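# Move one bottle from the cabinet upright onto the bench

## Task

Remove exactly one bottle from the cabinet and leave it standing upright on the bench, while the remaining two bottles stay inside the cabinet.

## Robot and tools

ROBOT. Two arms, left_arm and right_arm, each sit on a carriage on one floor track along y at x = 0. left_rail carries left_arm and is always the +y one; right_rail carries right_arm. Names do not match image sides. Each arm base is at x = 0, y = its carriage position_m, z = 0.04 m, facing +x. Each has a parallel gripper. left_arm's fingers are rigid. right_arm's fingers can fold, so grip with the outer quarter of the pads (near the tips); a grip nearer the palm may hold loosely, slip, or squeeze harder than asked, and tips pushed into a surface fold easily.

FRAMES. Result positions use a table-fixed scene frame in metres: table top z = 0, +z up, +x the direction the arms face, +y to their left, y = 0 at the track middle. The table starts at x = 0.17. The gripper's fingers point along its own +z and open and close along its own y. end_effector_position is the point between the closed pads; fingertips reach about 33 mm past it (9 mm when fully open). A block sticks out about 10 cm toward the gripper's +x. Printed poses can be a few cm off.

execute_actions(actions, cameras). actions is a list run in order. Each action may have rows, steps, until, and left_rail / right_rail commands. rows: up to 15 rows, each 18 numbers in [-1, 1], one row per control step (1/30 s): left dx, dy, dz, rx, ry, rz, left gripper position, force_limit, speed, then the same nine for right. The six pose numbers are an offset, not a pose: measured from that arm's Hand target as it stood when the action began, along that Hand target's own axes; every row counts from that same start, and sending the same offset in a new action moves further. Scale: 1.0 = 0.6 m or 180 degrees; rx, ry, rz form one rotation vector. All six at 0 re-commands the current Hand target. Always resend each gripper's three numbers (0 is a real command). steps: 1 to 450, default 15, at least one per row; after the last row the arms keep heading to that row's target. For gentle motion ramp offsets by about 0.01 per row. Orientation commands are clipped to 32 degrees from the measured one each step.
Gripper numbers: position +1 = open 140 mm, about -0.8 pads touch, -1 closes until blocked. force_limit -1..1 (about 14 N at -1, 40 N at 0, 58 N at +1 with a slow close); speed -1..1 (about 30, 140, 250 mm/s); faster closes grip harder. Both start at +1. To re-tighten, change position -1 to -0.98; to loosen, open and re-close slowly.
Rails: {"left_rail": {"position_m": x}} sets an absolute place on the track in m (left_rail -0.8 to 1.5, right_rail -1.5 to 0.8); speed_m_s 0.01 to 1; acceleration_factor 0.1 to 1; {"stop": true} brakes. Keep carriages at least 0.78 m apart. Then wait with {"steps": n, "until": {"left_rail": {"position_status": ["!=", "moving"]}}}. until only reads rails; conditions use "=", "!=", "<", "<=", ">", ">=", or {"all"/"any": {"status": "ended"}}. A moving carriage drags its arm targets along. Any bad value refuses the whole call. An empty actions list returns all camera images.

move(target, speed, blend, stop_force, zero, blocking, cameras). target: one 18-number row or up to 15 rows, same layout and scale as above, each an offset from the Hand targets at the move's start (not chained). Straight paths, no obstacle avoidance. speed: m/s, 0.002 to 3.2, default 0.25, one value or one per target. blend: corner rounding in m (0 = stop at each). stop_force: 4 to 120 N, ends an arm's path on contact along its travel; omit it when pulling off something you press. zero (default true) rezeroes before the move. blocking=false returns early; then use wait or stop before new rows or moves. Paths are capped at 10 s. The result adds a move: line, e.g. done, off_target, moving, held, fault, with limits=paced (clipped) or limits=held. Avoid paths near the arm's own base.

wait(seconds 0 to 10). stop() brakes a running move. zoom_image(camera, region [x0, y0, x1, y1], at most 504 by 504 px) on cam_high, cam_low, cam_front, cam_side, cam_left_wrist, cam_right_wrist (each 672x504). zero_wrist_force(arm). finished_scene(scene 1 or 2) ends the scene for good; the bottle must then stay upright unaided.

RESULTS. Hand target is the origin for the next offsets. Joint positions: rail m then six joints in rad. object_status: 0 moving, 2 stopped while closing (holding), 3 reached position or pads met, 1 blocked opening. position_measured counts: 3 open, 75 = 100 mm, 139 = 60 mm, 200 = 20 mm, 230 pads meet. Wrist force/torque are in the gripper's axes. position_status: moving, done, contact_stop, time_out, stopped, stopped_with_arm, stopped_for_other_arm, stopped_for_other_carriage; position_answer taken or not_taken (resend when stopped).

AVOID. Nothing may fall off or be set off the table (track and metal strip included). No drops, releasing moving parts, slams or hard pushes. Net force near 150 N or joint torque limits (elbow 136, wrist 49.1 N m) stop the arm for 10 s; a stiff arm pressed slightly past firm contact faults. Never let the arms or grippers touch each other. Hold heavy items near their middle. Motors warn at 70 °C and lock at 85 °C.

Each tool is called after "Request:" as name([rows], argument=value, ...), one row to a line, values as JSON.

## Session

Request:
execute_actions(actions=[])

Scene clock: 0.00 s.
left_arm: end_effector_position=(+0.3563, +1.0459, +0.5790) position_measured=3 object_status=3 end_effector_quat_wxyz=(+0.000, +0.000, +1.000, +0.000) | right_arm: end_effector_position=(+0.3563, -1.0199, +0.5790) position_measured=3 object_status=3 end_effector_quat_wxyz=(+0.000, +0.000, +1.000, +0.000)
Joint positions: left_arm=[0.967 -0.281 -2.157 1.821 -1.235 -1.571 -0.281] | right_arm=[-1.098 -0.28 -2.157 1.821 -1.235 -1.571 -0.281]
Joint velocities: within noise
Joint torques (N m): no reading
Motor temperatures (°C): left_arm=[31 44 28 46 48 46] | right_arm=[30 46 29 29 42 45]
Wrist force (N): no reading
Wrist torque (N m): no reading
Wrist force, peak (N): no reading
Hand target: left_arm +0.3563, +1.0459, +0.5790; +0.000, +0.000, +1.000, +0.000 | right_arm +0.3563, -1.0199, +0.5790; +0.000, +0.000, +1.000, +0.000
Tool commands: left_gripper/position=+1.0 left_gripper/force_limit=+1.0 left_gripper/speed=+1.0 right_gripper/position=+1.0 right_gripper/force_limit=+1.0 right_gripper/speed=+1.0
left_rail: position_m=0.967 position_status=done
right_rail: position_m=-1.098 position_status=done

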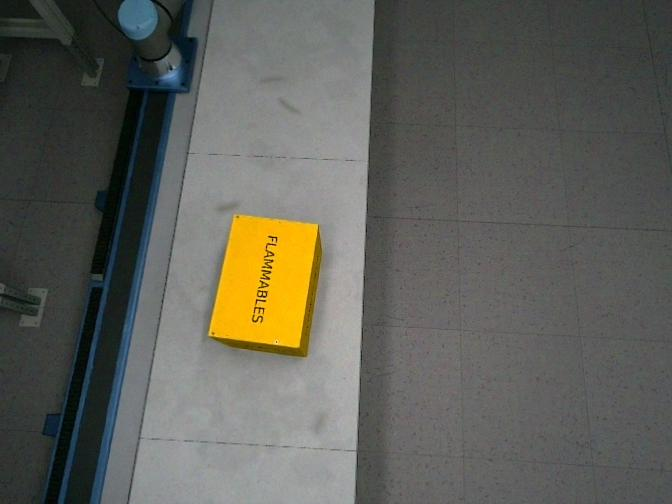

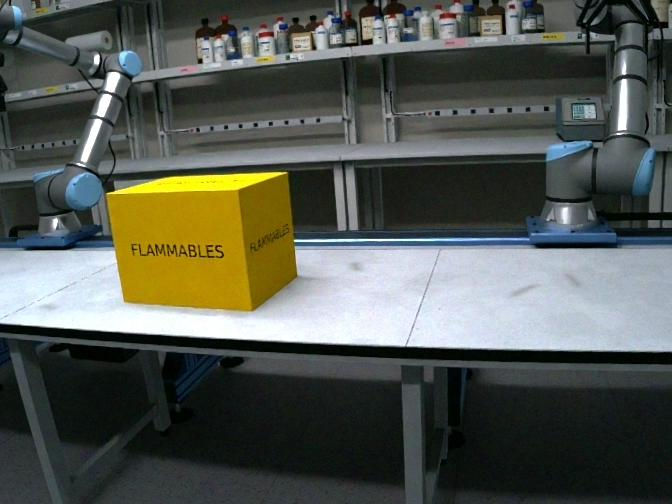

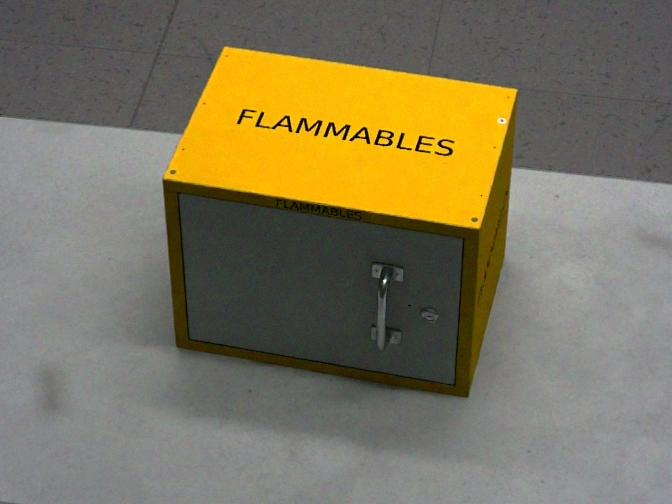

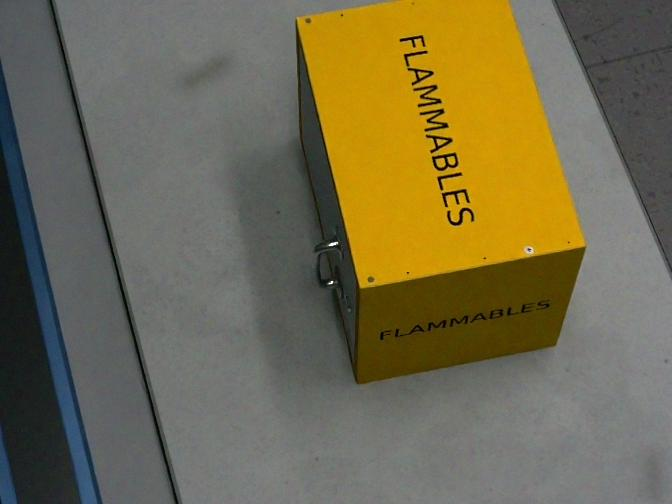

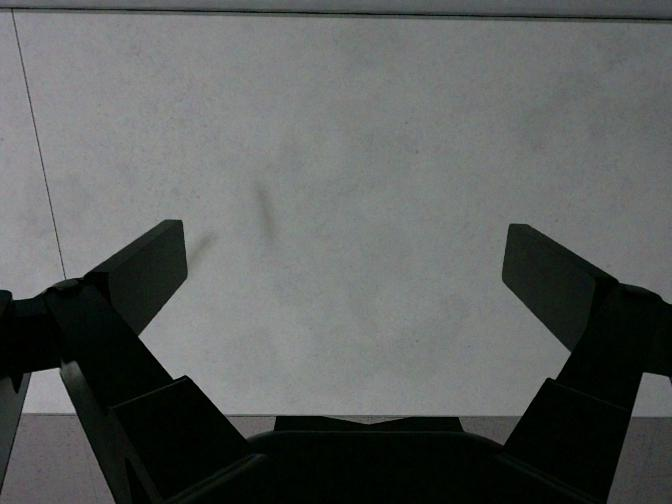

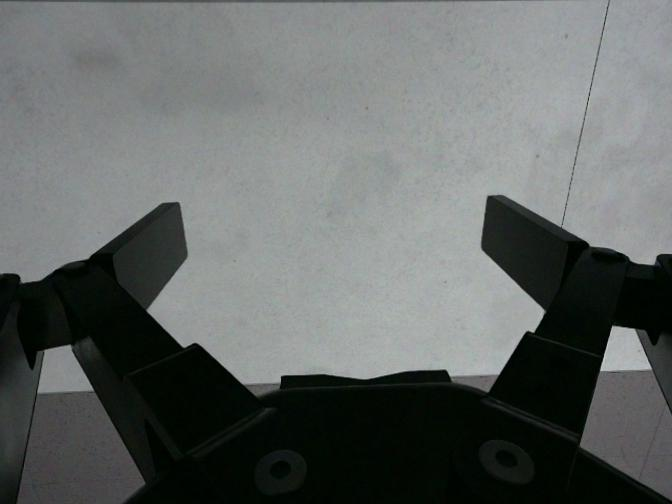

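Request:
execute_actions([
  {"right_rail":{"position_m":-0.5,"speed_m_s":0.5,"acceleration_factor":0.6},"steps":150,"until":{"right_rail":{"position_status":["!=","moving"]}}},
], cameras=["cam_high","cam_right_wrist","cam_side"])

Scene clock: 63.10 s.
left_arm: end_effector_position=(+0.3563, +1.0459, +0.5790) position_measured=3 object_status=3 end_effector_quat_wxyz=(+0.000, +0.000, +1.000, +0.000) | right_arm: end_effector_position=(+0.3563, -0.4214, +0.5790) position_measured=3 object_status=3 end_effector_quat_wxyz=(+0.000, +0.000, +1.000, +0.000)
Joint positions: left_arm=[0.967 -0.281 -2.157 1.821 -1.235 -1.571 -0.281] | right_arm=[-0.5 -0.28 -2.157 1.821 -1.235 -1.571 -0.28]
Joint torques (N m): left_arm=[-0.69 1.78 -47.61 -4.45 0.57 0.9] | right_arm=[2.16 1.03 -52.14 -4.11 -0.46 -0.16]
Wrist force (N): left_arm=[0.1 -0.3 0.2] | right_arm=[-0.2 -0.1 0.1]
Wrist torque (N m): left_arm=[-0.06 -0.02 0.00] | right_arm=[-0.04 0.05 0.00]
Wrist force, peak (N): left_arm=[0.1 -0.7 0.0] | right_arm=[-0.1 -1.9 0.0]
Hand target: left_arm +0.3563, +1.0459, +0.5790; +0.000, +0.000, +1.000, +0.000 | right_arm +0.3563, -0.4214, +0.5790; +0.000, +0.000, +1.000, +0.000
Tool commands: left_gripper/position=+1.0 left_gripper/force_limit=+1.0 left_gripper/speed=+1.0 right_gripper/position=+1.0 right_gripper/force_limit=+1.0 right_gripper/speed=+1.0
left_rail: position_m=0.967 position_status=done
right_rail: position_m=-0.500 speed_m_s=0.50 position_status=done
Images, in order (width x height): cam_high 672x504, cam_side 672x504, cam_right_wrist 672x504.

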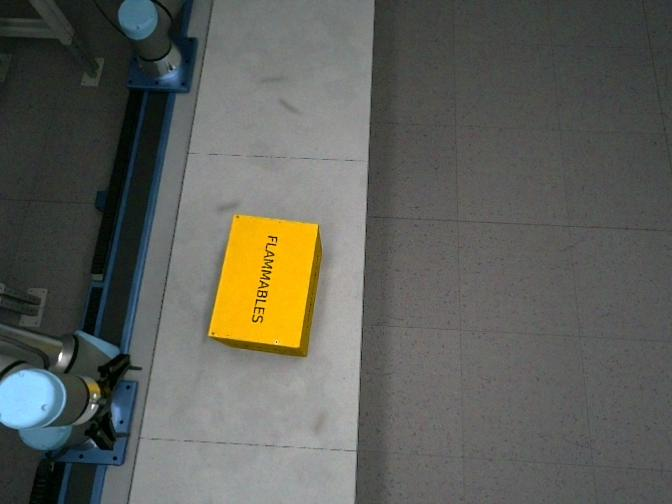

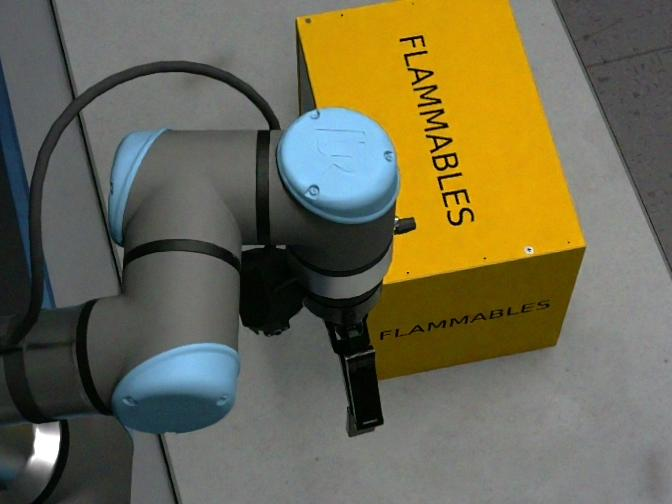

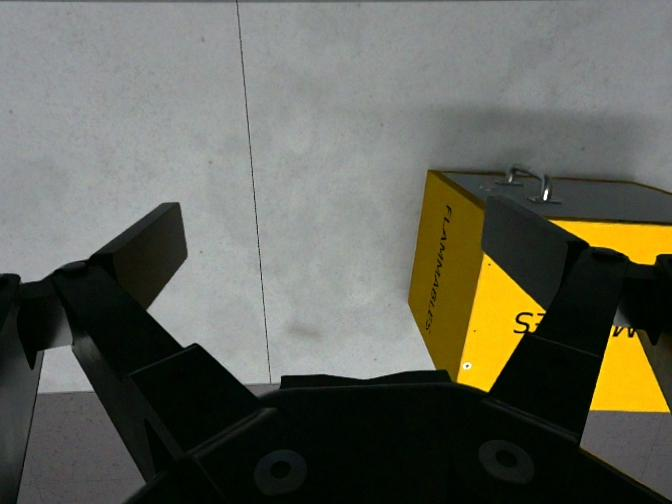

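Request:
execute_actions([
  {"right_rail":{"position_m":-0.75},"steps":150,"until":{"right_rail":{"position_status":["!=","moving"]}}},
], cameras=[])

Request:
move([
  [0,0,0,0,0,0,1,1,1,0,0,0,0,0,0.5,1,-1,-1],
  [0,0,0,0,0,0,1,1,1,0,0.15,0.1,0,0,0.98,1,-1,-1],
  [0,0,0,0,0,0,1,1,1,0.127,0.5,0.465,0.7071,0,-0.7071,1,-1,-1],
], blend=[0.05,0.05,0], speed=0.5, cameras=["cam_right_wrist","cam_front","cam_side"])

Scene clock: 116.07 s.
left_arm: end_effector_position=(+0.3563, +1.0459, +0.5790) position_measured=3 object_status=3 end_effector_quat_wxyz=(+0.000, +0.000, +1.000, +0.000) | right_arm: end_effector_position=(+0.3563, -0.6714, +0.5790) position_measured=3 object_status=3 end_effector_quat_wxyz=(+0.000, +0.000, +1.000, +0.000)
Joint positions: left_arm=[0.967 -0.281 -2.157 1.821 -1.235 -1.571 -0.281] | right_arm=[-0.75 -0.28 -2.157 1.821 -1.235 -1.571 -0.28]
Joint torques (N m): left_arm=[-0.53 2.54 -48.19 -4.56 0.53 0.99] | right_arm=[2.79 1.46 -52.04 -4.13 -0.11 -0.32]
Wrist force (N): left_arm=[-0.3 -0.2 0.0] | right_arm=[-0.2 -0.1 0.2]
Wrist torque (N m): left_arm=[-0.05 0.07 0.00] | right_arm=[-0.03 0.04 0.00]
Wrist force, peak (N): left_arm=[-0.4 -0.6 0.0] | right_arm=[-0.3 -1.5 0.1]
Hand target: left_arm +0.3563, +1.0459, +0.5790; +0.000, +0.000, +1.000, +0.000 | right_arm +0.3563, -0.6714, +0.5790; +0.000, +0.000, +1.000, +0.000
Tool commands: left_gripper/position=+1.0 left_gripper/force_limit=+1.0 left_gripper/speed=+1.0 right_gripper/position=+1.0 right_gripper/force_limit=+1.0 right_gripper/speed=+1.0
left_rail: position_m=0.967 position_status=done
right_rail: position_m=-0.750 speed_m_s=0.50 position_status=done
No camera images: "cameras" was empty.

Scene clock: 123.10 s.
left_arm: end_effector_position=(+0.3563, +1.0459, +0.5790) position_measured=3 object_status=3 end_effector_quat_wxyz=(+0.000, +0.000, +1.000, +0.000) | right_arm: end_effector_position=(+0.2754, -0.3749, +0.2953) position_measured=3 object_status=3 end_effector_quat_wxyz=(+0.014, +0.759, -0.011, +0.650)
Joint positions: left_arm=[0.967 -0.281 -2.157 1.821 -1.235 -1.571 -0.281] | right_arm=[-0.75 1.266 -1.268 2.649 -3.995 -2.832 3.642]
Joint torques (N m): left_arm=[-1.31 2.59 -48.45 -4.69 0.33 1.25] | right_arm=[-8.37 -49.88 -1.88 0.1 1.09 3.64]
Wrist force (N): left_arm=[-0.1 -0.4 0.1] | right_arm=[0.2 0.3 0.3]
Wrist torque (N m): left_arm=[-0.09 0.02 0.00] | right_arm=[0.29 0.14 -0.63]
Wrist force, peak (N): left_arm=[-0.3 -0.7 0.1] | right_arm=[-6.6 0.0 2.0]
Hand target: left_arm +0.3563, +1.0459, +0.5790; +0.000, +0.000, +1.000, +0.000 | right_arm +0.2754, -0.3748, +0.2953; +0.014, +0.760, -0.011, +0.650 (not the last commanded pose)
Off the commanded pose: left_arm 0.000 m, 0 deg | right_arm 0.007 m, 9 deg.
left_rail: position_m=0.967 position_status=done
right_rail: position_m=-0.750 speed_m_s=0.50 position_status=done
led back after a hold (right arm): the arm was led back toward your command in small steps, so it may still be short of it.
move: held (right_arm; a check stopped the path); blend cut to 0 m at target 1; limits=held
pose unreachable (right arm): on one or more control steps of this call, first in action 0 (counted from 0), this arm could not follow its commanded pose, so it was not sent that pose on those steps. It may still have moved: this result reports where it is.
cause: moving toward the commanded pose would bring two parts of the arm too close to each other (its gripper and another part of the arm, with joints 5 (wrist 1) to 7 (wrist 3) between them, 19 mm apart when it was first held).
Images, in order (width x height): cam_front 672x504, cam_side 672x504, cam_right_wrist 672x504.

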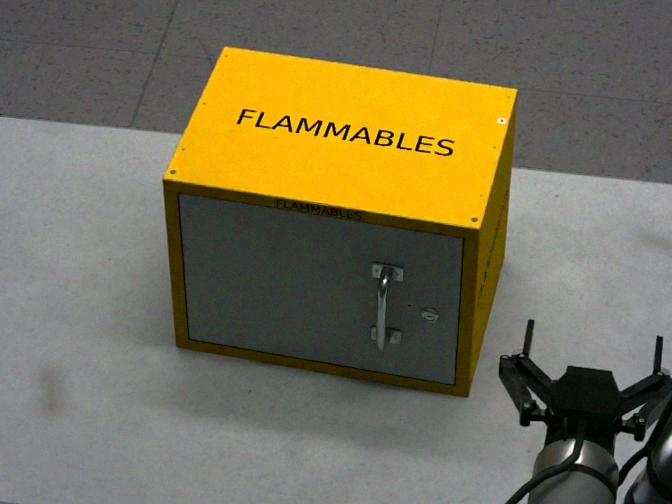

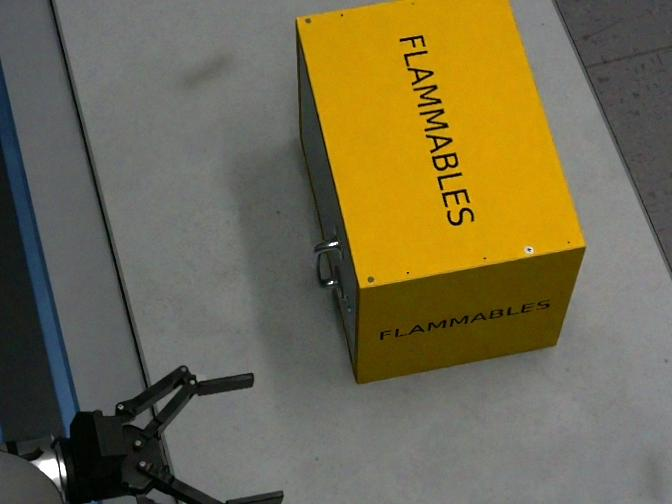

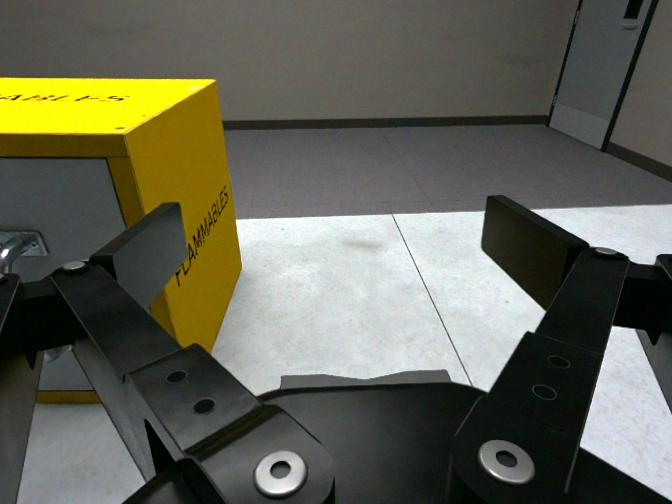

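Request:
move(target=[0,0,0,0,0,0,1,1,1,0.05,0,0,0.1411,-0.1418,-0.0545,1,-1,-1])

Request:
execute_actions([
  {"right_rail":{"position_m":-0.6,"speed_m_s":0.3},"steps":150,"until":{"right_rail":{"position_status":["!=","moving"]}}},
], cameras=["cam_right_wrist","cam_side","cam_front"])

Scene clock: 186.90 s.
left_arm: end_effector_position=(+0.3563, +1.0459, +0.5790) position_measured=3 object_status=3 end_effector_quat_wxyz=(+0.000, +0.000, +1.000, +0.000) | right_arm: end_effector_position=(+0.2800, -0.3748, +0.3250) position_measured=3 object_status=3 end_effector_quat_wxyz=(-0.100, +0.866, +0.192, +0.451)
Joint positions: left_arm=[0.967 -0.281 -2.157 1.821 -1.235 -1.571 -0.281] | right_arm=[-0.75 0.727 -2.236 2.747 -3.022 -1.807 3.31]
Joint torques (N m): left_arm=[-0.75 2.47 -48.21 -4.38 0.35 1.07] | right_arm=[-8.96 -2.05 -61.21 -1.88 2.48 -4.17]
Wrist force (N): left_arm=[0.0 -0.1 -0.1] | right_arm=[0.5 -0.1 0.1]
Wrist torque (N m): left_arm=[-0.02 0.02 0.00] | right_arm=[0.09 0.06 -0.35]
Wrist force, peak (N): left_arm=[-0.1 -0.7 -0.1] | right_arm=[0.9 -0.2 0.5]
Hand target: left_arm +0.3563, +1.0459, +0.5790; +0.000, +0.000, +1.000, +0.000 | right_arm +0.2800, -0.3748, +0.3250; -0.100, +0.866, +0.192, +0.451
Off the commanded pose: left_arm 0.000 m, 0 deg | right_arm 0.000 m, 0 deg.
left_rail: position_m=0.967 position_status=done
right_rail: position_m=-0.750 speed_m_s=0.50 position_status=done
move: done

Scene clock: 188.20 s.
left_arm: end_effector_position=(+0.3563, +1.0459, +0.5790) position_measured=3 object_status=3 end_effector_quat_wxyz=(+0.000, +0.000, +1.000, +0.000) | right_arm: end_effector_position=(+0.2800, -0.2248, +0.3250) position_measured=3 object_status=3 end_effector_quat_wxyz=(-0.100, +0.866, +0.192, +0.451)
Joint positions: left_arm=[0.967 -0.281 -2.157 1.821 -1.235 -1.571 -0.281] | right_arm=[-0.6 0.726 -2.236 2.747 -3.022 -1.806 3.31]
Joint torques (N m): left_arm=[-0.86 1.11 -48.14 -4.59 0.64 1.26] | right_arm=[1.62 1.12 -55.73 -2.93 1.16 -3.92]
Wrist force (N): left_arm=[0.2 -0.5 0.2] | right_arm=[0.4 -0.2 0.1]
Wrist torque (N m): left_arm=[-0.12 -0.03 0.00] | right_arm=[0.06 0.07 -0.34]
Wrist force, peak (N): left_arm=[-0.2 -0.9 0.0] | right_arm=[0.7 -1.3 0.6]
Hand target: left_arm +0.3563, +1.0459, +0.5790; +0.000, +0.000, +1.000, +0.000 | right_arm +0.2800, -0.2248, +0.3250; -0.100, +0.866, +0.192, +0.451
Tool commands: left_gripper/position=+1.0 left_gripper/force_limit=+1.0 left_gripper/speed=+1.0 right_gripper/position=+1.0 right_gripper/force_limit=-1.0 right_gripper/speed=-1.0
Off the commanded pose: left_arm 0.000 m, 0 deg | right_arm 0.000 m, 0 deg.
left_rail: position_m=0.967 position_status=done
right_rail: position_m=-0.600 speed_m_s=0.30 position_status=done
Images, in order (width x height): cam_front 672x504, cam_side 672x504, cam_right_wrist 672x504.

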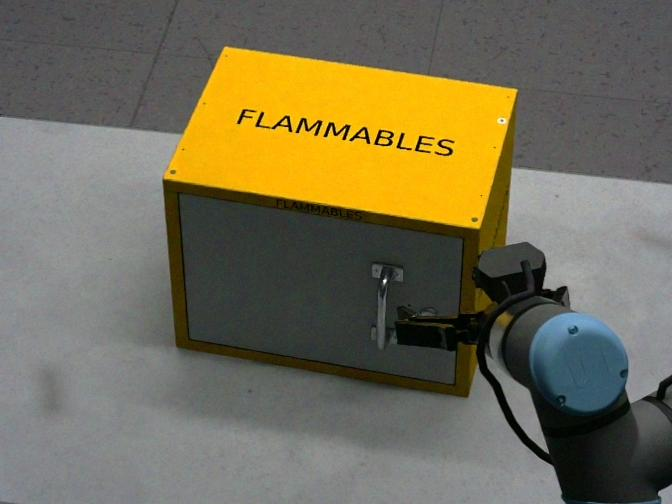

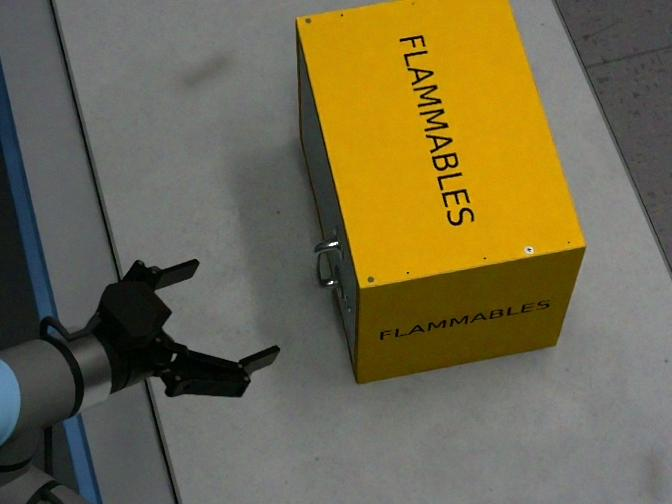

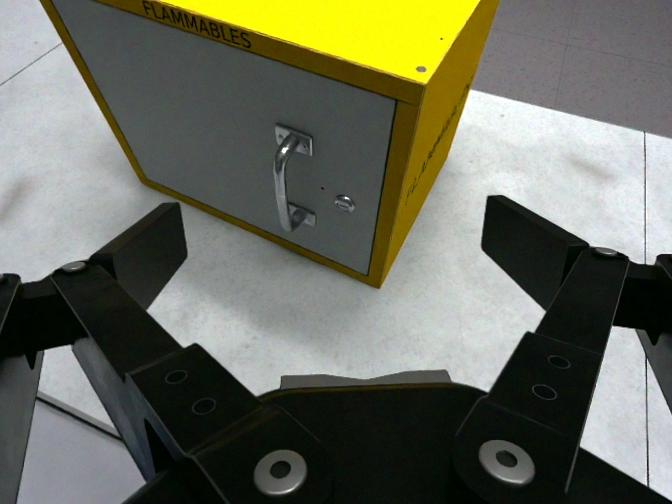

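Request:
move(target=[0,0,0,0,0,0,1,1,1,-0.083,-0.0965,0.21,0,0,0,-0.1,-1,0], cameras=["cam_right_wrist","cam_side"])

Scene clock: 225.07 s.
left_arm: end_effector_position=(+0.3563, +1.0459, +0.5790) position_measured=3 object_status=3 end_effector_quat_wxyz=(+0.000, +0.000, +1.000, +0.000) | right_arm: end_effector_position=(+0.3232, -0.1407, +0.2120) position_measured=141 object_status=3 end_effector_quat_wxyz=(-0.100, +0.866, +0.192, +0.451)
Joint positions: left_arm=[0.967 -0.281 -2.157 1.821 -1.235 -1.571 -0.281] | right_arm=[-0.6 0.844 -1.579 2.728 -3.64 -1.901 3.383]
Joint torques (N m): left_arm=[-0.64 3.87 -47.93 -4.5 0.67 1.39] | right_arm=[12.63 -12.86 -37.28 -7.56 -3.75 3.84]
Wrist force (N): left_arm=[-0.3 0.0 0.1] | right_arm=[0.6 -0.3 0.1]
Wrist torque (N m): left_arm=[0.00 0.06 0.00] | right_arm=[0.04 -0.04 -0.46]
Wrist force, peak (N): left_arm=[-0.3 -0.6 0.2] | right_arm=[-0.2 -0.6 1.9]
Hand target: left_arm +0.3563, +1.0459, +0.5790; +0.000, +0.000, +1.000, +0.000 | right_arm +0.3232, -0.1407, +0.2120; -0.100, +0.866, +0.192, +0.451
Off the commanded pose: left_arm 0.000 m, 0 deg | right_arm 0.000 m, 0 deg.
left_rail: position_m=0.967 position_status=done
right_rail: position_m=-0.600 speed_m_s=0.30 position_status=done
move: done
Images, in order (width x height): cam_side 672x504, cam_right_wrist 672x504.

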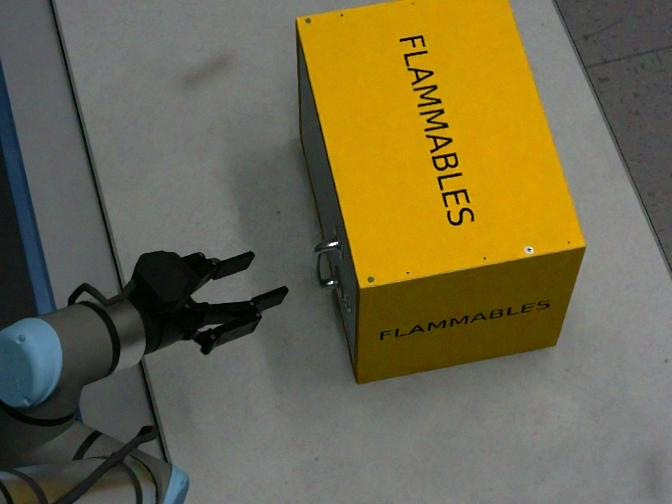

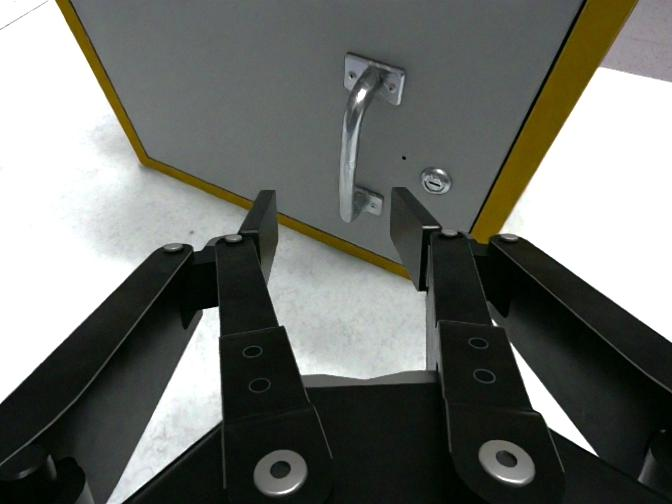

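Request:
move(target=[0,0,0,0,0,0,1,1,1,0.02,0.012,0.075,0,0,0,-0.1,-1,0], speed=0.06, stop_force=12, cameras=["cam_right_wrist","cam_side"])

Scene clock: 245.63 s.
left_arm: end_effector_position=(+0.3563, +1.0459, +0.5790) position_measured=3 object_status=3 end_effector_quat_wxyz=(+0.000, +0.000, +1.000, +0.000) | right_arm: end_effector_position=(+0.3659, -0.1287, +0.1960) position_measured=141 object_status=3 end_effector_quat_wxyz=(-0.100, +0.866, +0.192, +0.451)
Joint positions: left_arm=[0.967 -0.281 -2.157 1.821 -1.235 -1.571 -0.281] | right_arm=[-0.6 0.772 -1.477 2.693 -3.72 -1.843 3.338]
Joint torques (N m): left_arm=[0.59 0.92 -49.33 -4.54 0.9 1.26] | right_arm=[-6.82 -16.42 -34.51 -7.8 2.14 -3.87]
Wrist force (N): left_arm=[0.1 -0.5 -0.3] | right_arm=[0.5 -0.2 0.6]
Wrist torque (N m): left_arm=[-0.12 -0.02 0.01] | right_arm=[0.07 0.00 -0.35]
Wrist force, peak (N): left_arm=[-0.2 -0.7 0.0] | right_arm=[1.2 -0.1 1.3]
Hand target: left_arm +0.3563, +1.0459, +0.5790; +0.000, +0.000, +1.000, +0.000 | right_arm +0.3659, -0.1287, +0.1960; -0.100, +0.866, +0.192, +0.451
Off the commanded pose: left_arm 0.000 m, 0 deg | right_arm 0.000 m, 0 deg.
left_rail: position_m=0.967 position_status=done
right_rail: position_m=-0.600 speed_m_s=0.30 position_status=done
move: done
Images, in order (width x height): cam_side 672x504, cam_right_wrist 672x504.

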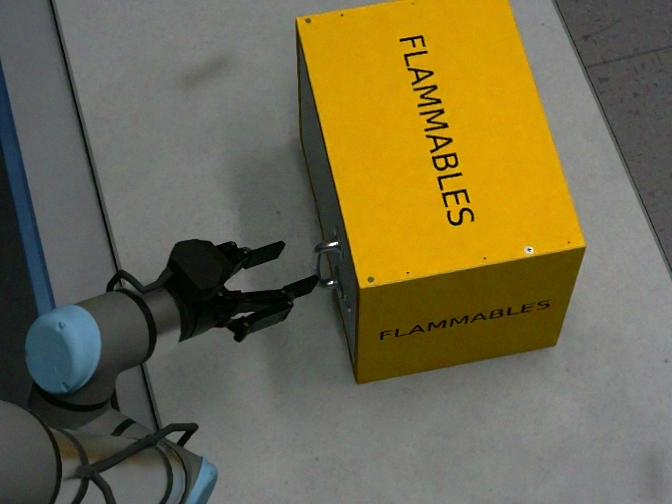

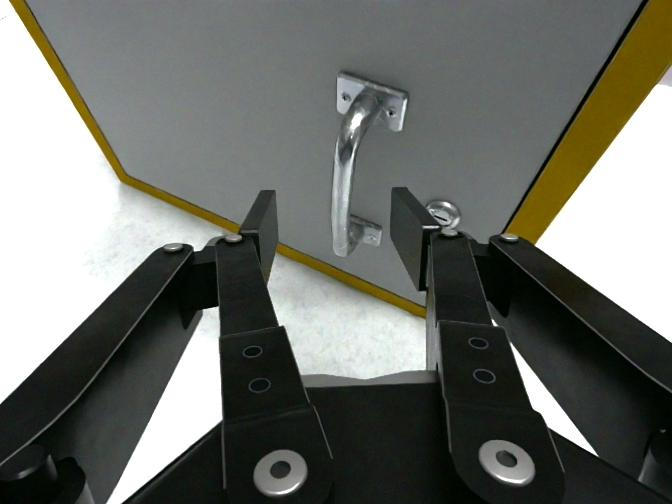

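Request:
move(target=[0,0,0,0,0,0,1,1,1,0.01,0.002,0.042,0,0,0,-0.1,-1,0], speed=0.04, stop_force=10, cameras=["cam_right_wrist","cam_side"])

Scene clock: 264.07 s.
left_arm: end_effector_position=(+0.3563, +1.0459, +0.5790) position_measured=3 object_status=3 end_effector_quat_wxyz=(+0.000, +0.000, +1.000, +0.000) | right_arm: end_effector_position=(+0.3882, -0.1196, +0.1865) position_measured=141 object_status=3 end_effector_quat_wxyz=(-0.100, +0.866, +0.192, +0.451)
Joint positions: left_arm=[0.967 -0.281 -2.157 1.821 -1.235 -1.571 -0.281] | right_arm=[-0.6 0.746 -1.421 2.666 -3.753 -1.823 3.322]
Joint torques (N m): left_arm=[0.79 2.66 -48.05 -4.49 0.76 0.99] | right_arm=[-9.02 -18.53 -34.37 -7.55 2.44 -3.89]
Wrist force (N): left_arm=[0.1 -0.1 0.2] | right_arm=[0.5 0.0 0.2]
Wrist torque (N m): left_arm=[-0.03 -0.02 0.00] | right_arm=[0.13 0.00 -0.36]
Wrist force, peak (N): left_arm=[-0.3 -0.7 0.0] | right_arm=[1.1 -0.2 0.6]
Hand target: left_arm +0.3563, +1.0459, +0.5790; +0.000, +0.000, +1.000, +0.000 | right_arm +0.3882, -0.1196, +0.1865; -0.100, +0.866, +0.192, +0.451
Off the commanded pose: left_arm 0.000 m, 0 deg | right_arm 0.000 m, 0 deg.
left_rail: position_m=0.967 position_status=done
right_rail: position_m=-0.600 speed_m_s=0.30 position_status=done
move: done
Images, in order (width x height): cam_side 672x504, cam_right_wrist 672x504.

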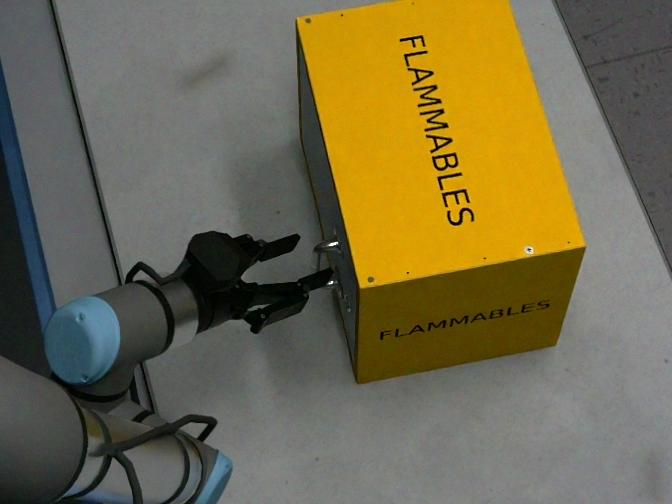

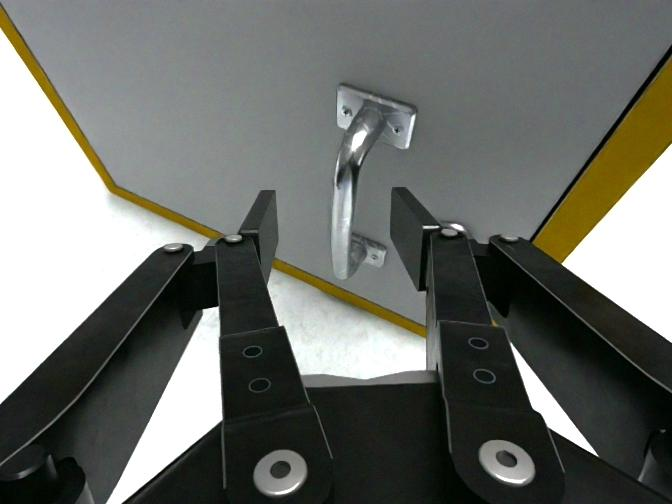

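Request:
zoom_image(camera="cam_side", region=[230, 200, 390, 320])

Scaled by 3.150 from the camera's 672x504 image, which has a finer 960x720 frame.

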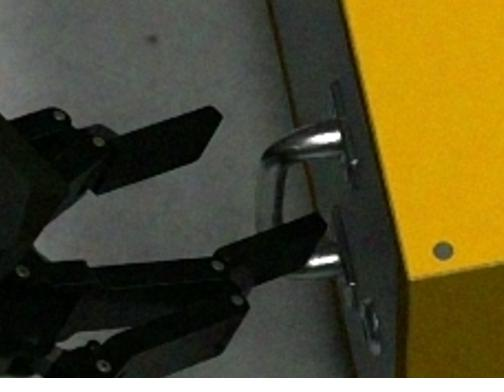

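Request:
move(target=[0,0,0,0,0,0,1,1,1,0,0.002,0.017,0,0,0,-0.1,-1,0], speed=0.03, stop_force=8)

Request:
execute_actions([
  {"rows":[[0,0,0,0,0,0,1,1,1,0,0,0,0,0,0,-1,-1,-1]],"steps":75},
], cameras=["cam_right_wrist","cam_side"])

Scene clock: 279.93 s.
left_arm: end_effector_position=(+0.3563, +1.0459, +0.5790) position_measured=3 object_status=3 end_effector_quat_wxyz=(+0.000, +0.000, +1.000, +0.000) | right_arm: end_effector_position=(+0.3963, -0.1171, +0.1806) position_measured=141 object_status=3 end_effector_quat_wxyz=(-0.100, +0.866, +0.192, +0.451)
Joint positions: left_arm=[0.967 -0.281 -2.157 1.821 -1.235 -1.571 -0.281] | right_arm=[-0.6 0.736 -1.394 2.658 -3.774 -1.814 3.316]
Joint torques (N m): left_arm=[-1.63 1.69 -48.7 -4.79 0.73 1.18] | right_arm=[-8.53 -22.59 -32.62 -7.77 2.5 -4.04]
Wrist force (N): left_arm=[0.1 -0.3 0.2] | right_arm=[0.5 -0.3 0.0]
Wrist torque (N m): left_arm=[-0.08 -0.01 0.00] | right_arm=[0.06 0.01 -0.36]
Wrist force, peak (N): left_arm=[-0.2 -0.6 0.3] | right_arm=[0.7 -0.6 0.6]
Hand target: left_arm +0.3563, +1.0459, +0.5790; +0.000, +0.000, +1.000, +0.000 | right_arm +0.3963, -0.1171, +0.1806; -0.100, +0.866, +0.192, +0.451
Off the commanded pose: left_arm 0.000 m, 0 deg | right_arm 0.000 m, 0 deg.
left_rail: position_m=0.967 position_status=done
right_rail: position_m=-0.600 speed_m_s=0.30 position_status=done
move: done

Scene clock: 282.63 s.
left_arm: end_effector_position=(+0.3563, +1.0459, +0.5790) position_measured=3 object_status=3 end_effector_quat_wxyz=(+0.000, +0.000, +1.000, +0.000) | right_arm: end_effector_position=(+0.3963, -0.1171, +0.1806) position_measured=212 object_status=2 end_effector_quat_wxyz=(-0.100, +0.866, +0.192, +0.451)
Joint positions: left_arm=[0.967 -0.281 -2.157 1.821 -1.235 -1.571 -0.281] | right_arm=[-0.6 0.736 -1.394 2.658 -3.774 -1.814 3.316]
Joint torques (N m): left_arm=[-2.41 1.8 -48.49 -4.61 0.89 1.04] | right_arm=[20.74 -19.74 -33.42 -5.27 6.86 -3.93]
Wrist force (N): left_arm=[-0.4 -0.5 0.1] | right_arm=[-1.1 15.0 -11.6]
Wrist torque (N m): left_arm=[-0.12 0.10 0.01] | right_arm=[-0.30 0.09 0.08]
Wrist force, peak (N): left_arm=[-0.4 -0.5 0.1] | right_arm=[-1.8 18.0 -13.9]
Hand target: left_arm +0.3563, +1.0459, +0.5790; +0.000, +0.000, +1.000, +0.000 | right_arm +0.3963, -0.1171, +0.1806; -0.100, +0.866, +0.192, +0.451
Off the commanded pose: left_arm 0.000 m, 0 deg | right_arm 0.000 m, 0 deg.
left_rail: position_m=0.967 position_status=done
right_rail: position_m=-0.600 speed_m_s=0.30 position_status=done
Images, in order (width x height): cam_side 672x504, cam_right_wrist 672x504.

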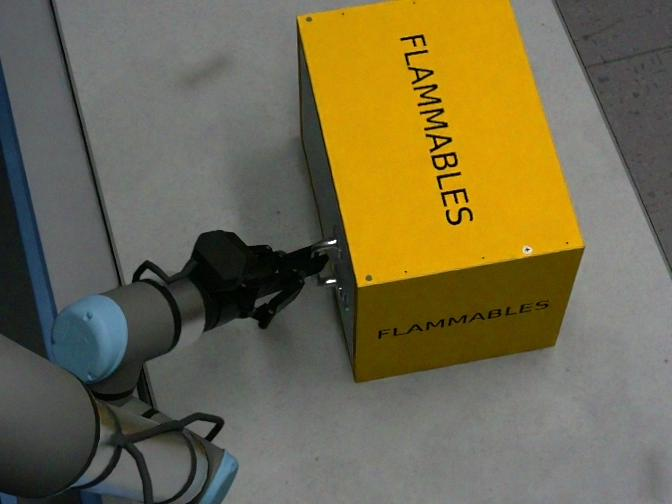

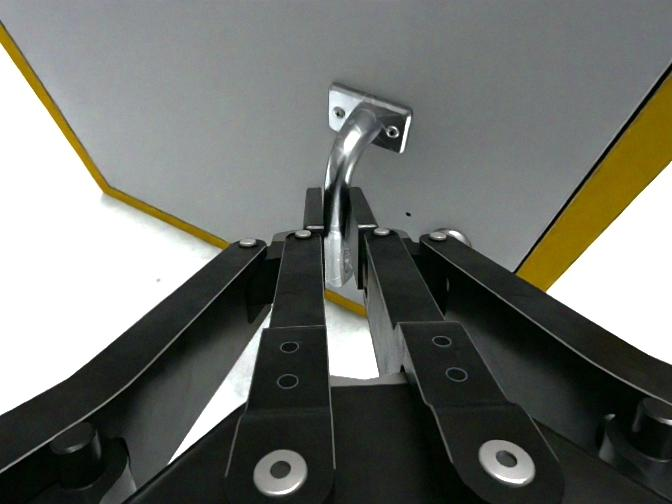

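Request:
move([
  [0,0,0,0,0,0,1,1,1,-0.0389,-0.0518,-0.0555,-0.0455,0,0.0319,-1,-1,-1],
  [0,0,0,0,0,0,1,1,1,-0.0715,-0.115,-0.102,-0.091,0,0.0638,-1,-1,-1],
], blend=[0.02,0], speed=0.06, stop_force=45, cameras=["cam_right_wrist","cam_front"])

Scene clock: 300.77 s.
left_arm: end_effector_position=(+0.3563, +1.0459, +0.5790) position_measured=3 object_status=3 end_effector_quat_wxyz=(+0.000, +0.000, +1.000, +0.000) | right_arm: end_effector_position=(+0.2993, -0.0863, +0.1805) position_measured=212 object_status=2 end_effector_quat_wxyz=(-0.020, +0.886, +0.039, +0.462)
Joint positions: left_arm=[0.967 -0.281 -2.157 1.821 -1.235 -1.571 -0.281] | right_arm=[-0.6 1.163 -1.389 2.512 -3.29 -2.376 3.956]
Joint torques (N m): left_arm=[-1.08 1.22 -49.39 -4.61 0.97 1.11] | right_arm=[14.51 -53.23 -28.71 -0.12 -6.59 3.61]
Wrist force (N): left_arm=[-0.3 -0.6 0.0] | right_arm=[6.9 -10.6 9.7]
Wrist torque (N m): left_arm=[-0.13 0.06 0.00] | right_arm=[0.53 0.13 -0.11]
Wrist force, peak (N): left_arm=[-0.2 -0.7 0.1] | right_arm=[-0.9 17.4 -10.2]
Hand target: left_arm +0.3563, +1.0459, +0.5790; +0.000, +0.000, +1.000, +0.000 | right_arm +0.2993, -0.0863, +0.1805; -0.020, +0.886, +0.039, +0.462
Off the commanded pose: left_arm 0.000 m, 0 deg | right_arm 0.000 m, 0 deg.
left_rail: position_m=0.967 position_status=done
right_rail: position_m=-0.600 speed_m_s=0.30 position_status=done
move: done
Images, in order (width x height): cam_front 672x504, cam_right_wrist 672x504.

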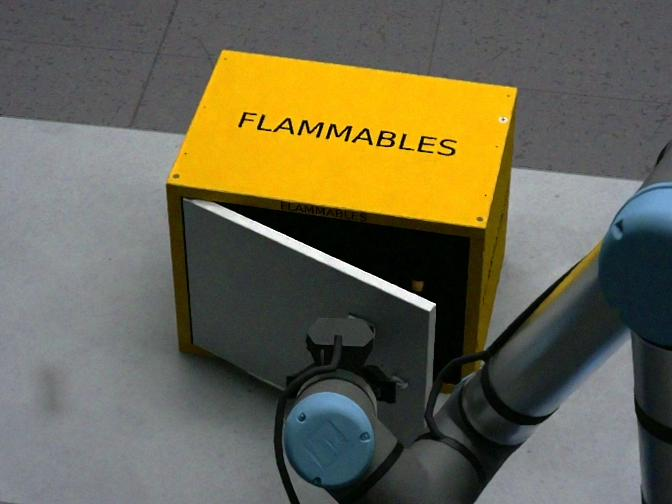

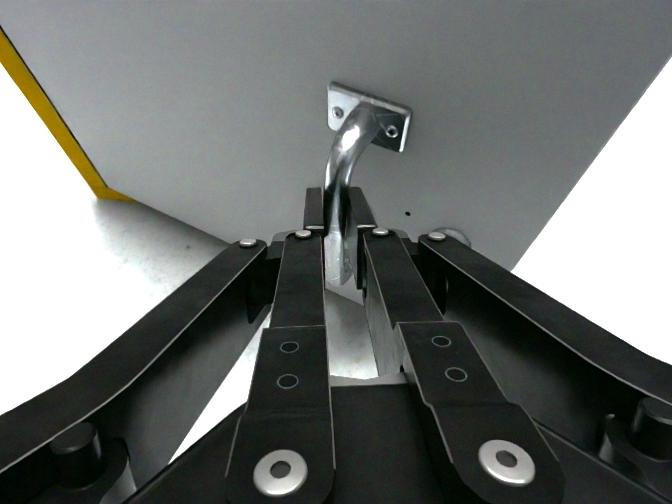

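Request:
execute_actions([
  {"rows":[[0,0,0,0,0,0,1,1,1,0,0,0,0,0,0,-0.3,-1,-0.5]],"steps":45},
], cameras=[])

Request:
move([
  [0,0,0,0,0,0,1,1,1,0,0,-0.15,0,0,0,-0.3,-1,-0.5],
  [0,0,0,0,0,0,1,1,1,0.044,0.393,-0.238,0.159,0,-0.111,-0.3,-1,-0.5],
], blend=[0.02,0], speed=0.2, cameras=["cam_right_wrist","cam_front","cam_side"])

Scene clock: 344.13 s.
left_arm: end_effector_position=(+0.3563, +1.0459, +0.5790) position_measured=3 object_status=3 end_effector_quat_wxyz=(+0.000, +0.000, +1.000, +0.000) | right_arm: end_effector_position=(+0.2993, -0.0863, +0.1805) position_measured=167 object_status=3 end_effector_quat_wxyz=(-0.020, +0.886, +0.039, +0.462)
Joint positions: left_arm=[0.967 -0.281 -2.157 1.821 -1.235 -1.571 -0.281] | right_arm=[-0.6 1.164 -1.389 2.512 -3.29 -2.376 3.956]
Joint torques (N m): left_arm=[1.63 3.3 -48.71 -4.62 0.9 1.52] | right_arm=[2.52 -49.65 -28.34 -6.65 -0.04 3.25]
Wrist force (N): left_arm=[-0.1 -0.4 0.1] | right_arm=[-0.4 -2.8 0.7]
Wrist torque (N m): left_arm=[-0.10 0.03 0.00] | right_arm=[-0.54 0.19 -0.47]
Wrist force, peak (N): left_arm=[-0.3 -0.7 0.1] | right_arm=[6.8 -10.9 9.7]
Hand target: left_arm +0.3563, +1.0459, +0.5790; +0.000, +0.000, +1.000, +0.000 | right_arm +0.2993, -0.0863, +0.1805; -0.020, +0.886, +0.039, +0.462
Off the commanded pose: left_arm 0.000 m, 0 deg | right_arm 0.000 m, 0 deg.
left_rail: position_m=0.967 position_status=done
right_rail: position_m=-0.600 speed_m_s=0.30 position_status=done
No camera images: "cameras" was empty.

Scene clock: 346.37 s.
left_arm: end_effector_position=(+0.3563, +1.0459, +0.5790) position_measured=3 object_status=3 end_effector_quat_wxyz=(+0.000, +0.000, +1.000, +0.000) | right_arm: end_effector_position=(+0.2206, -0.2220, +0.2575) position_measured=167 object_status=3 end_effector_quat_wxyz=(-0.086, +0.865, +0.178, +0.462)
Joint positions: left_arm=[0.967 -0.281 -2.157 1.821 -1.235 -1.571 -0.281] | right_arm=[-0.6 1.034 -1.985 2.825 -3.281 -2.095 3.522]
Joint torques (N m): left_arm=[-0.28 2.75 -49.19 -4.52 1.1 1.41] | right_arm=[13.9 14.77 -51.18 -7.55 -4.56 3.71]
Wrist force (N): left_arm=[-0.1 -0.4 0.0] | right_arm=[-0.5 -2.8 0.6]
Wrist torque (N m): left_arm=[-0.09 0.02 0.01] | right_arm=[-0.55 0.23 -0.49]
Wrist force, peak (N): left_arm=[-0.2 -0.6 0.3] | right_arm=[-8.0 2.8 0.9]
Hand target: left_arm +0.3563, +1.0459, +0.5790; +0.000, +0.000, +1.000, +0.000 | right_arm +0.2206, -0.2220, +0.2575; -0.086, +0.865, +0.178, +0.462 (not the last commanded pose)
Off the commanded pose: left_arm 0.000 m, 0 deg | right_arm 0.111 m, 17 deg.
left_rail: position_m=0.967 position_status=done
right_rail: position_m=-0.600 speed_m_s=0.30 position_status=done
move: held (right_arm; a check stopped the path); path passed 1 of 2 targets; limits=held
pose unreachable (right arm): on one or more control steps of this call, first in action 0 (counted from 0), this arm could not follow its commanded pose, so it was not sent that pose on those steps. It may still have moved: this result reports where it is.
cause: moving toward the commanded pose would bring two parts of the arm too close to each other (joints 3 (shoulder lift) and 4 (elbow) lie between them).
Images, in order (width x height): cam_front 672x504, cam_side 672x504, cam_right_wrist 672x504.

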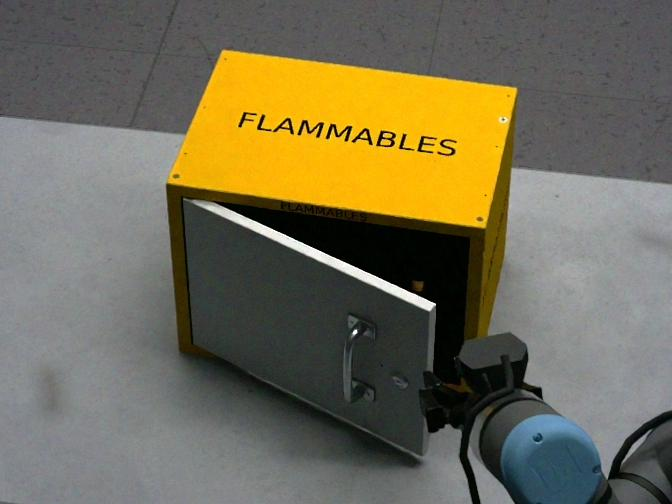

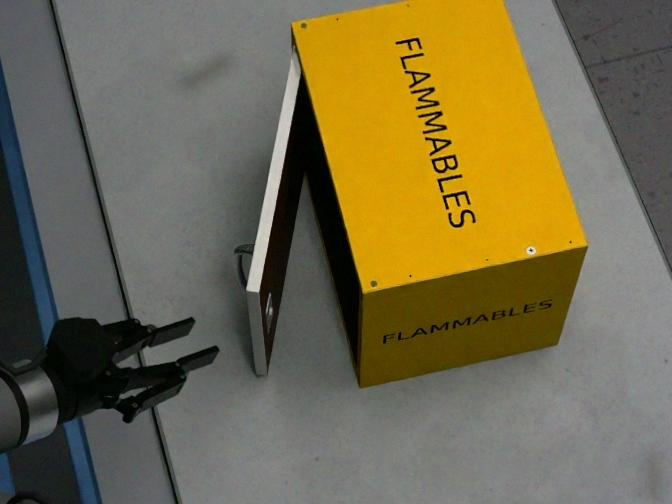

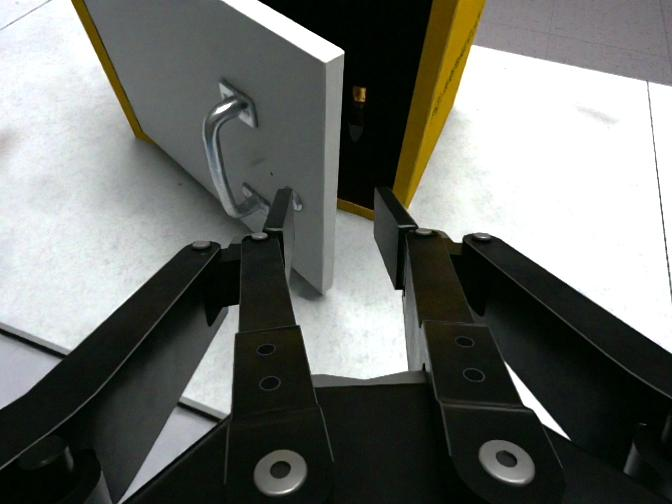

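Request:
execute_actions([
  {"right_rail":{"position_m":-0.85},"steps":150,"until":{"right_rail":{"position_status":["!=","moving"]}}},
], cameras=[])

Request:
move([
  [0,0,0,0,0,0,1,1,1,0.056,-0.1035,0.252,0.1073,0.0227,-0.0615,-1,-1,-0.2],
], cameras=["cam_right_wrist","cam_front"])

Scene clock: 376.43 s.
left_arm: end_effector_position=(+0.3563, +1.0459, +0.5790) position_measured=3 object_status=3 end_effector_quat_wxyz=(+0.000, +0.000, +1.000, +0.000) | right_arm: end_effector_position=(+0.2206, -0.4719, +0.2575) position_measured=167 object_status=3 end_effector_quat_wxyz=(-0.086, +0.865, +0.178, +0.462)
Joint positions: left_arm=[0.967 -0.281 -2.157 1.821 -1.235 -1.571 -0.281] | right_arm=[-0.85 1.034 -1.985 2.825 -3.281 -2.095 3.522]
Joint torques (N m): left_arm=[0.34 2.46 -48.88 -4.79 0.98 1.43] | right_arm=[6.27 2.75 -29.66 -6.33 -2.28 3.65]
Wrist force (N): left_arm=[0.1 -0.2 0.2] | right_arm=[-0.7 -3.0 0.8]
Wrist torque (N m): left_arm=[-0.05 -0.02 0.00] | right_arm=[-0.58 0.29 -0.49]
Wrist force, peak (N): left_arm=[-0.3 -0.6 0.5] | right_arm=[0.0 -4.9 1.2]
Hand target: left_arm +0.3563, +1.0459, +0.5790; +0.000, +0.000, +1.000, +0.000 | right_arm +0.2206, -0.4719, +0.2575; -0.086, +0.865, +0.178, +0.462 (not the last commanded pose)
Tool commands: left_gripper/position=+1.0 left_gripper/force_limit=+1.0 left_gripper/speed=+1.0 right_gripper/position=-0.3 right_gripper/force_limit=-1.0 right_gripper/speed=-0.5
Off the commanded pose: left_arm 0.000 m, 0 deg | right_arm 0.111 m, 17 deg.
left_rail: position_m=0.967 position_status=done
right_rail: position_m=-0.850 speed_m_s=0.30 position_status=done
No camera images: "cameras" was empty.

Scene clock: 378.17 s.
left_arm: end_effector_position=(+0.3563, +1.0459, +0.5790) position_measured=3 object_status=3 end_effector_quat_wxyz=(+0.000, +0.000, +1.000, +0.000) | right_arm: end_effector_position=(+0.3299, -0.3597, +0.2000) position_measured=233 object_status=3 end_effector_quat_wxyz=(-0.191, +0.800, +0.332, +0.462)
Joint positions: left_arm=[0.967 -0.281 -2.157 1.821 -1.235 -1.571 -0.281] | right_arm=[-0.85 0.561 -1.438 2.814 -3.984 -1.378 3.027]
Joint torques (N m): left_arm=[0.42 1.68 -49.29 -4.67 1.14 1.44] | right_arm=[-8.68 -11.68 -4.8 -7.52 3.27 -4.34]
Wrist force (N): left_arm=[-0.1 -0.2 0.5] | right_arm=[-0.4 -2.7 0.3]
Wrist torque (N m): left_arm=[-0.03 0.04 0.00] | right_arm=[-0.49 0.17 -0.38]
Wrist force, peak (N): left_arm=[-0.1 -0.6 0.3] | right_arm=[-0.4 -2.7 1.9]
Hand target: left_arm +0.3563, +1.0459, +0.5790; +0.000, +0.000, +1.000, +0.000 | right_arm +0.3299, -0.3597, +0.2000; -0.191, +0.800, +0.332, +0.462
Off the commanded pose: left_arm 0.000 m, 0 deg | right_arm 0.000 m, 0 deg.
left_rail: position_m=0.967 position_status=done
right_rail: position_m=-0.850 speed_m_s=0.30 position_status=done
move: done
Images, in order (width x height): cam_front 672x504, cam_right_wrist 672x504.

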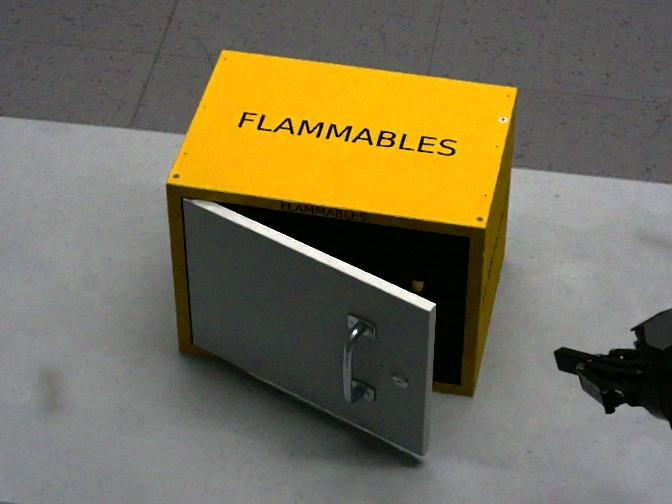

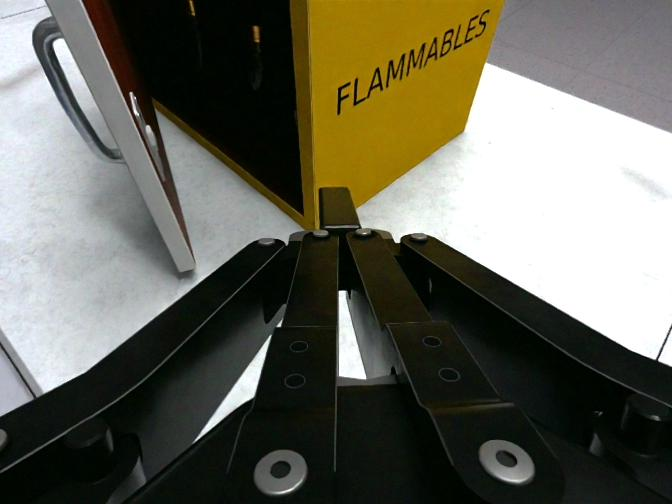

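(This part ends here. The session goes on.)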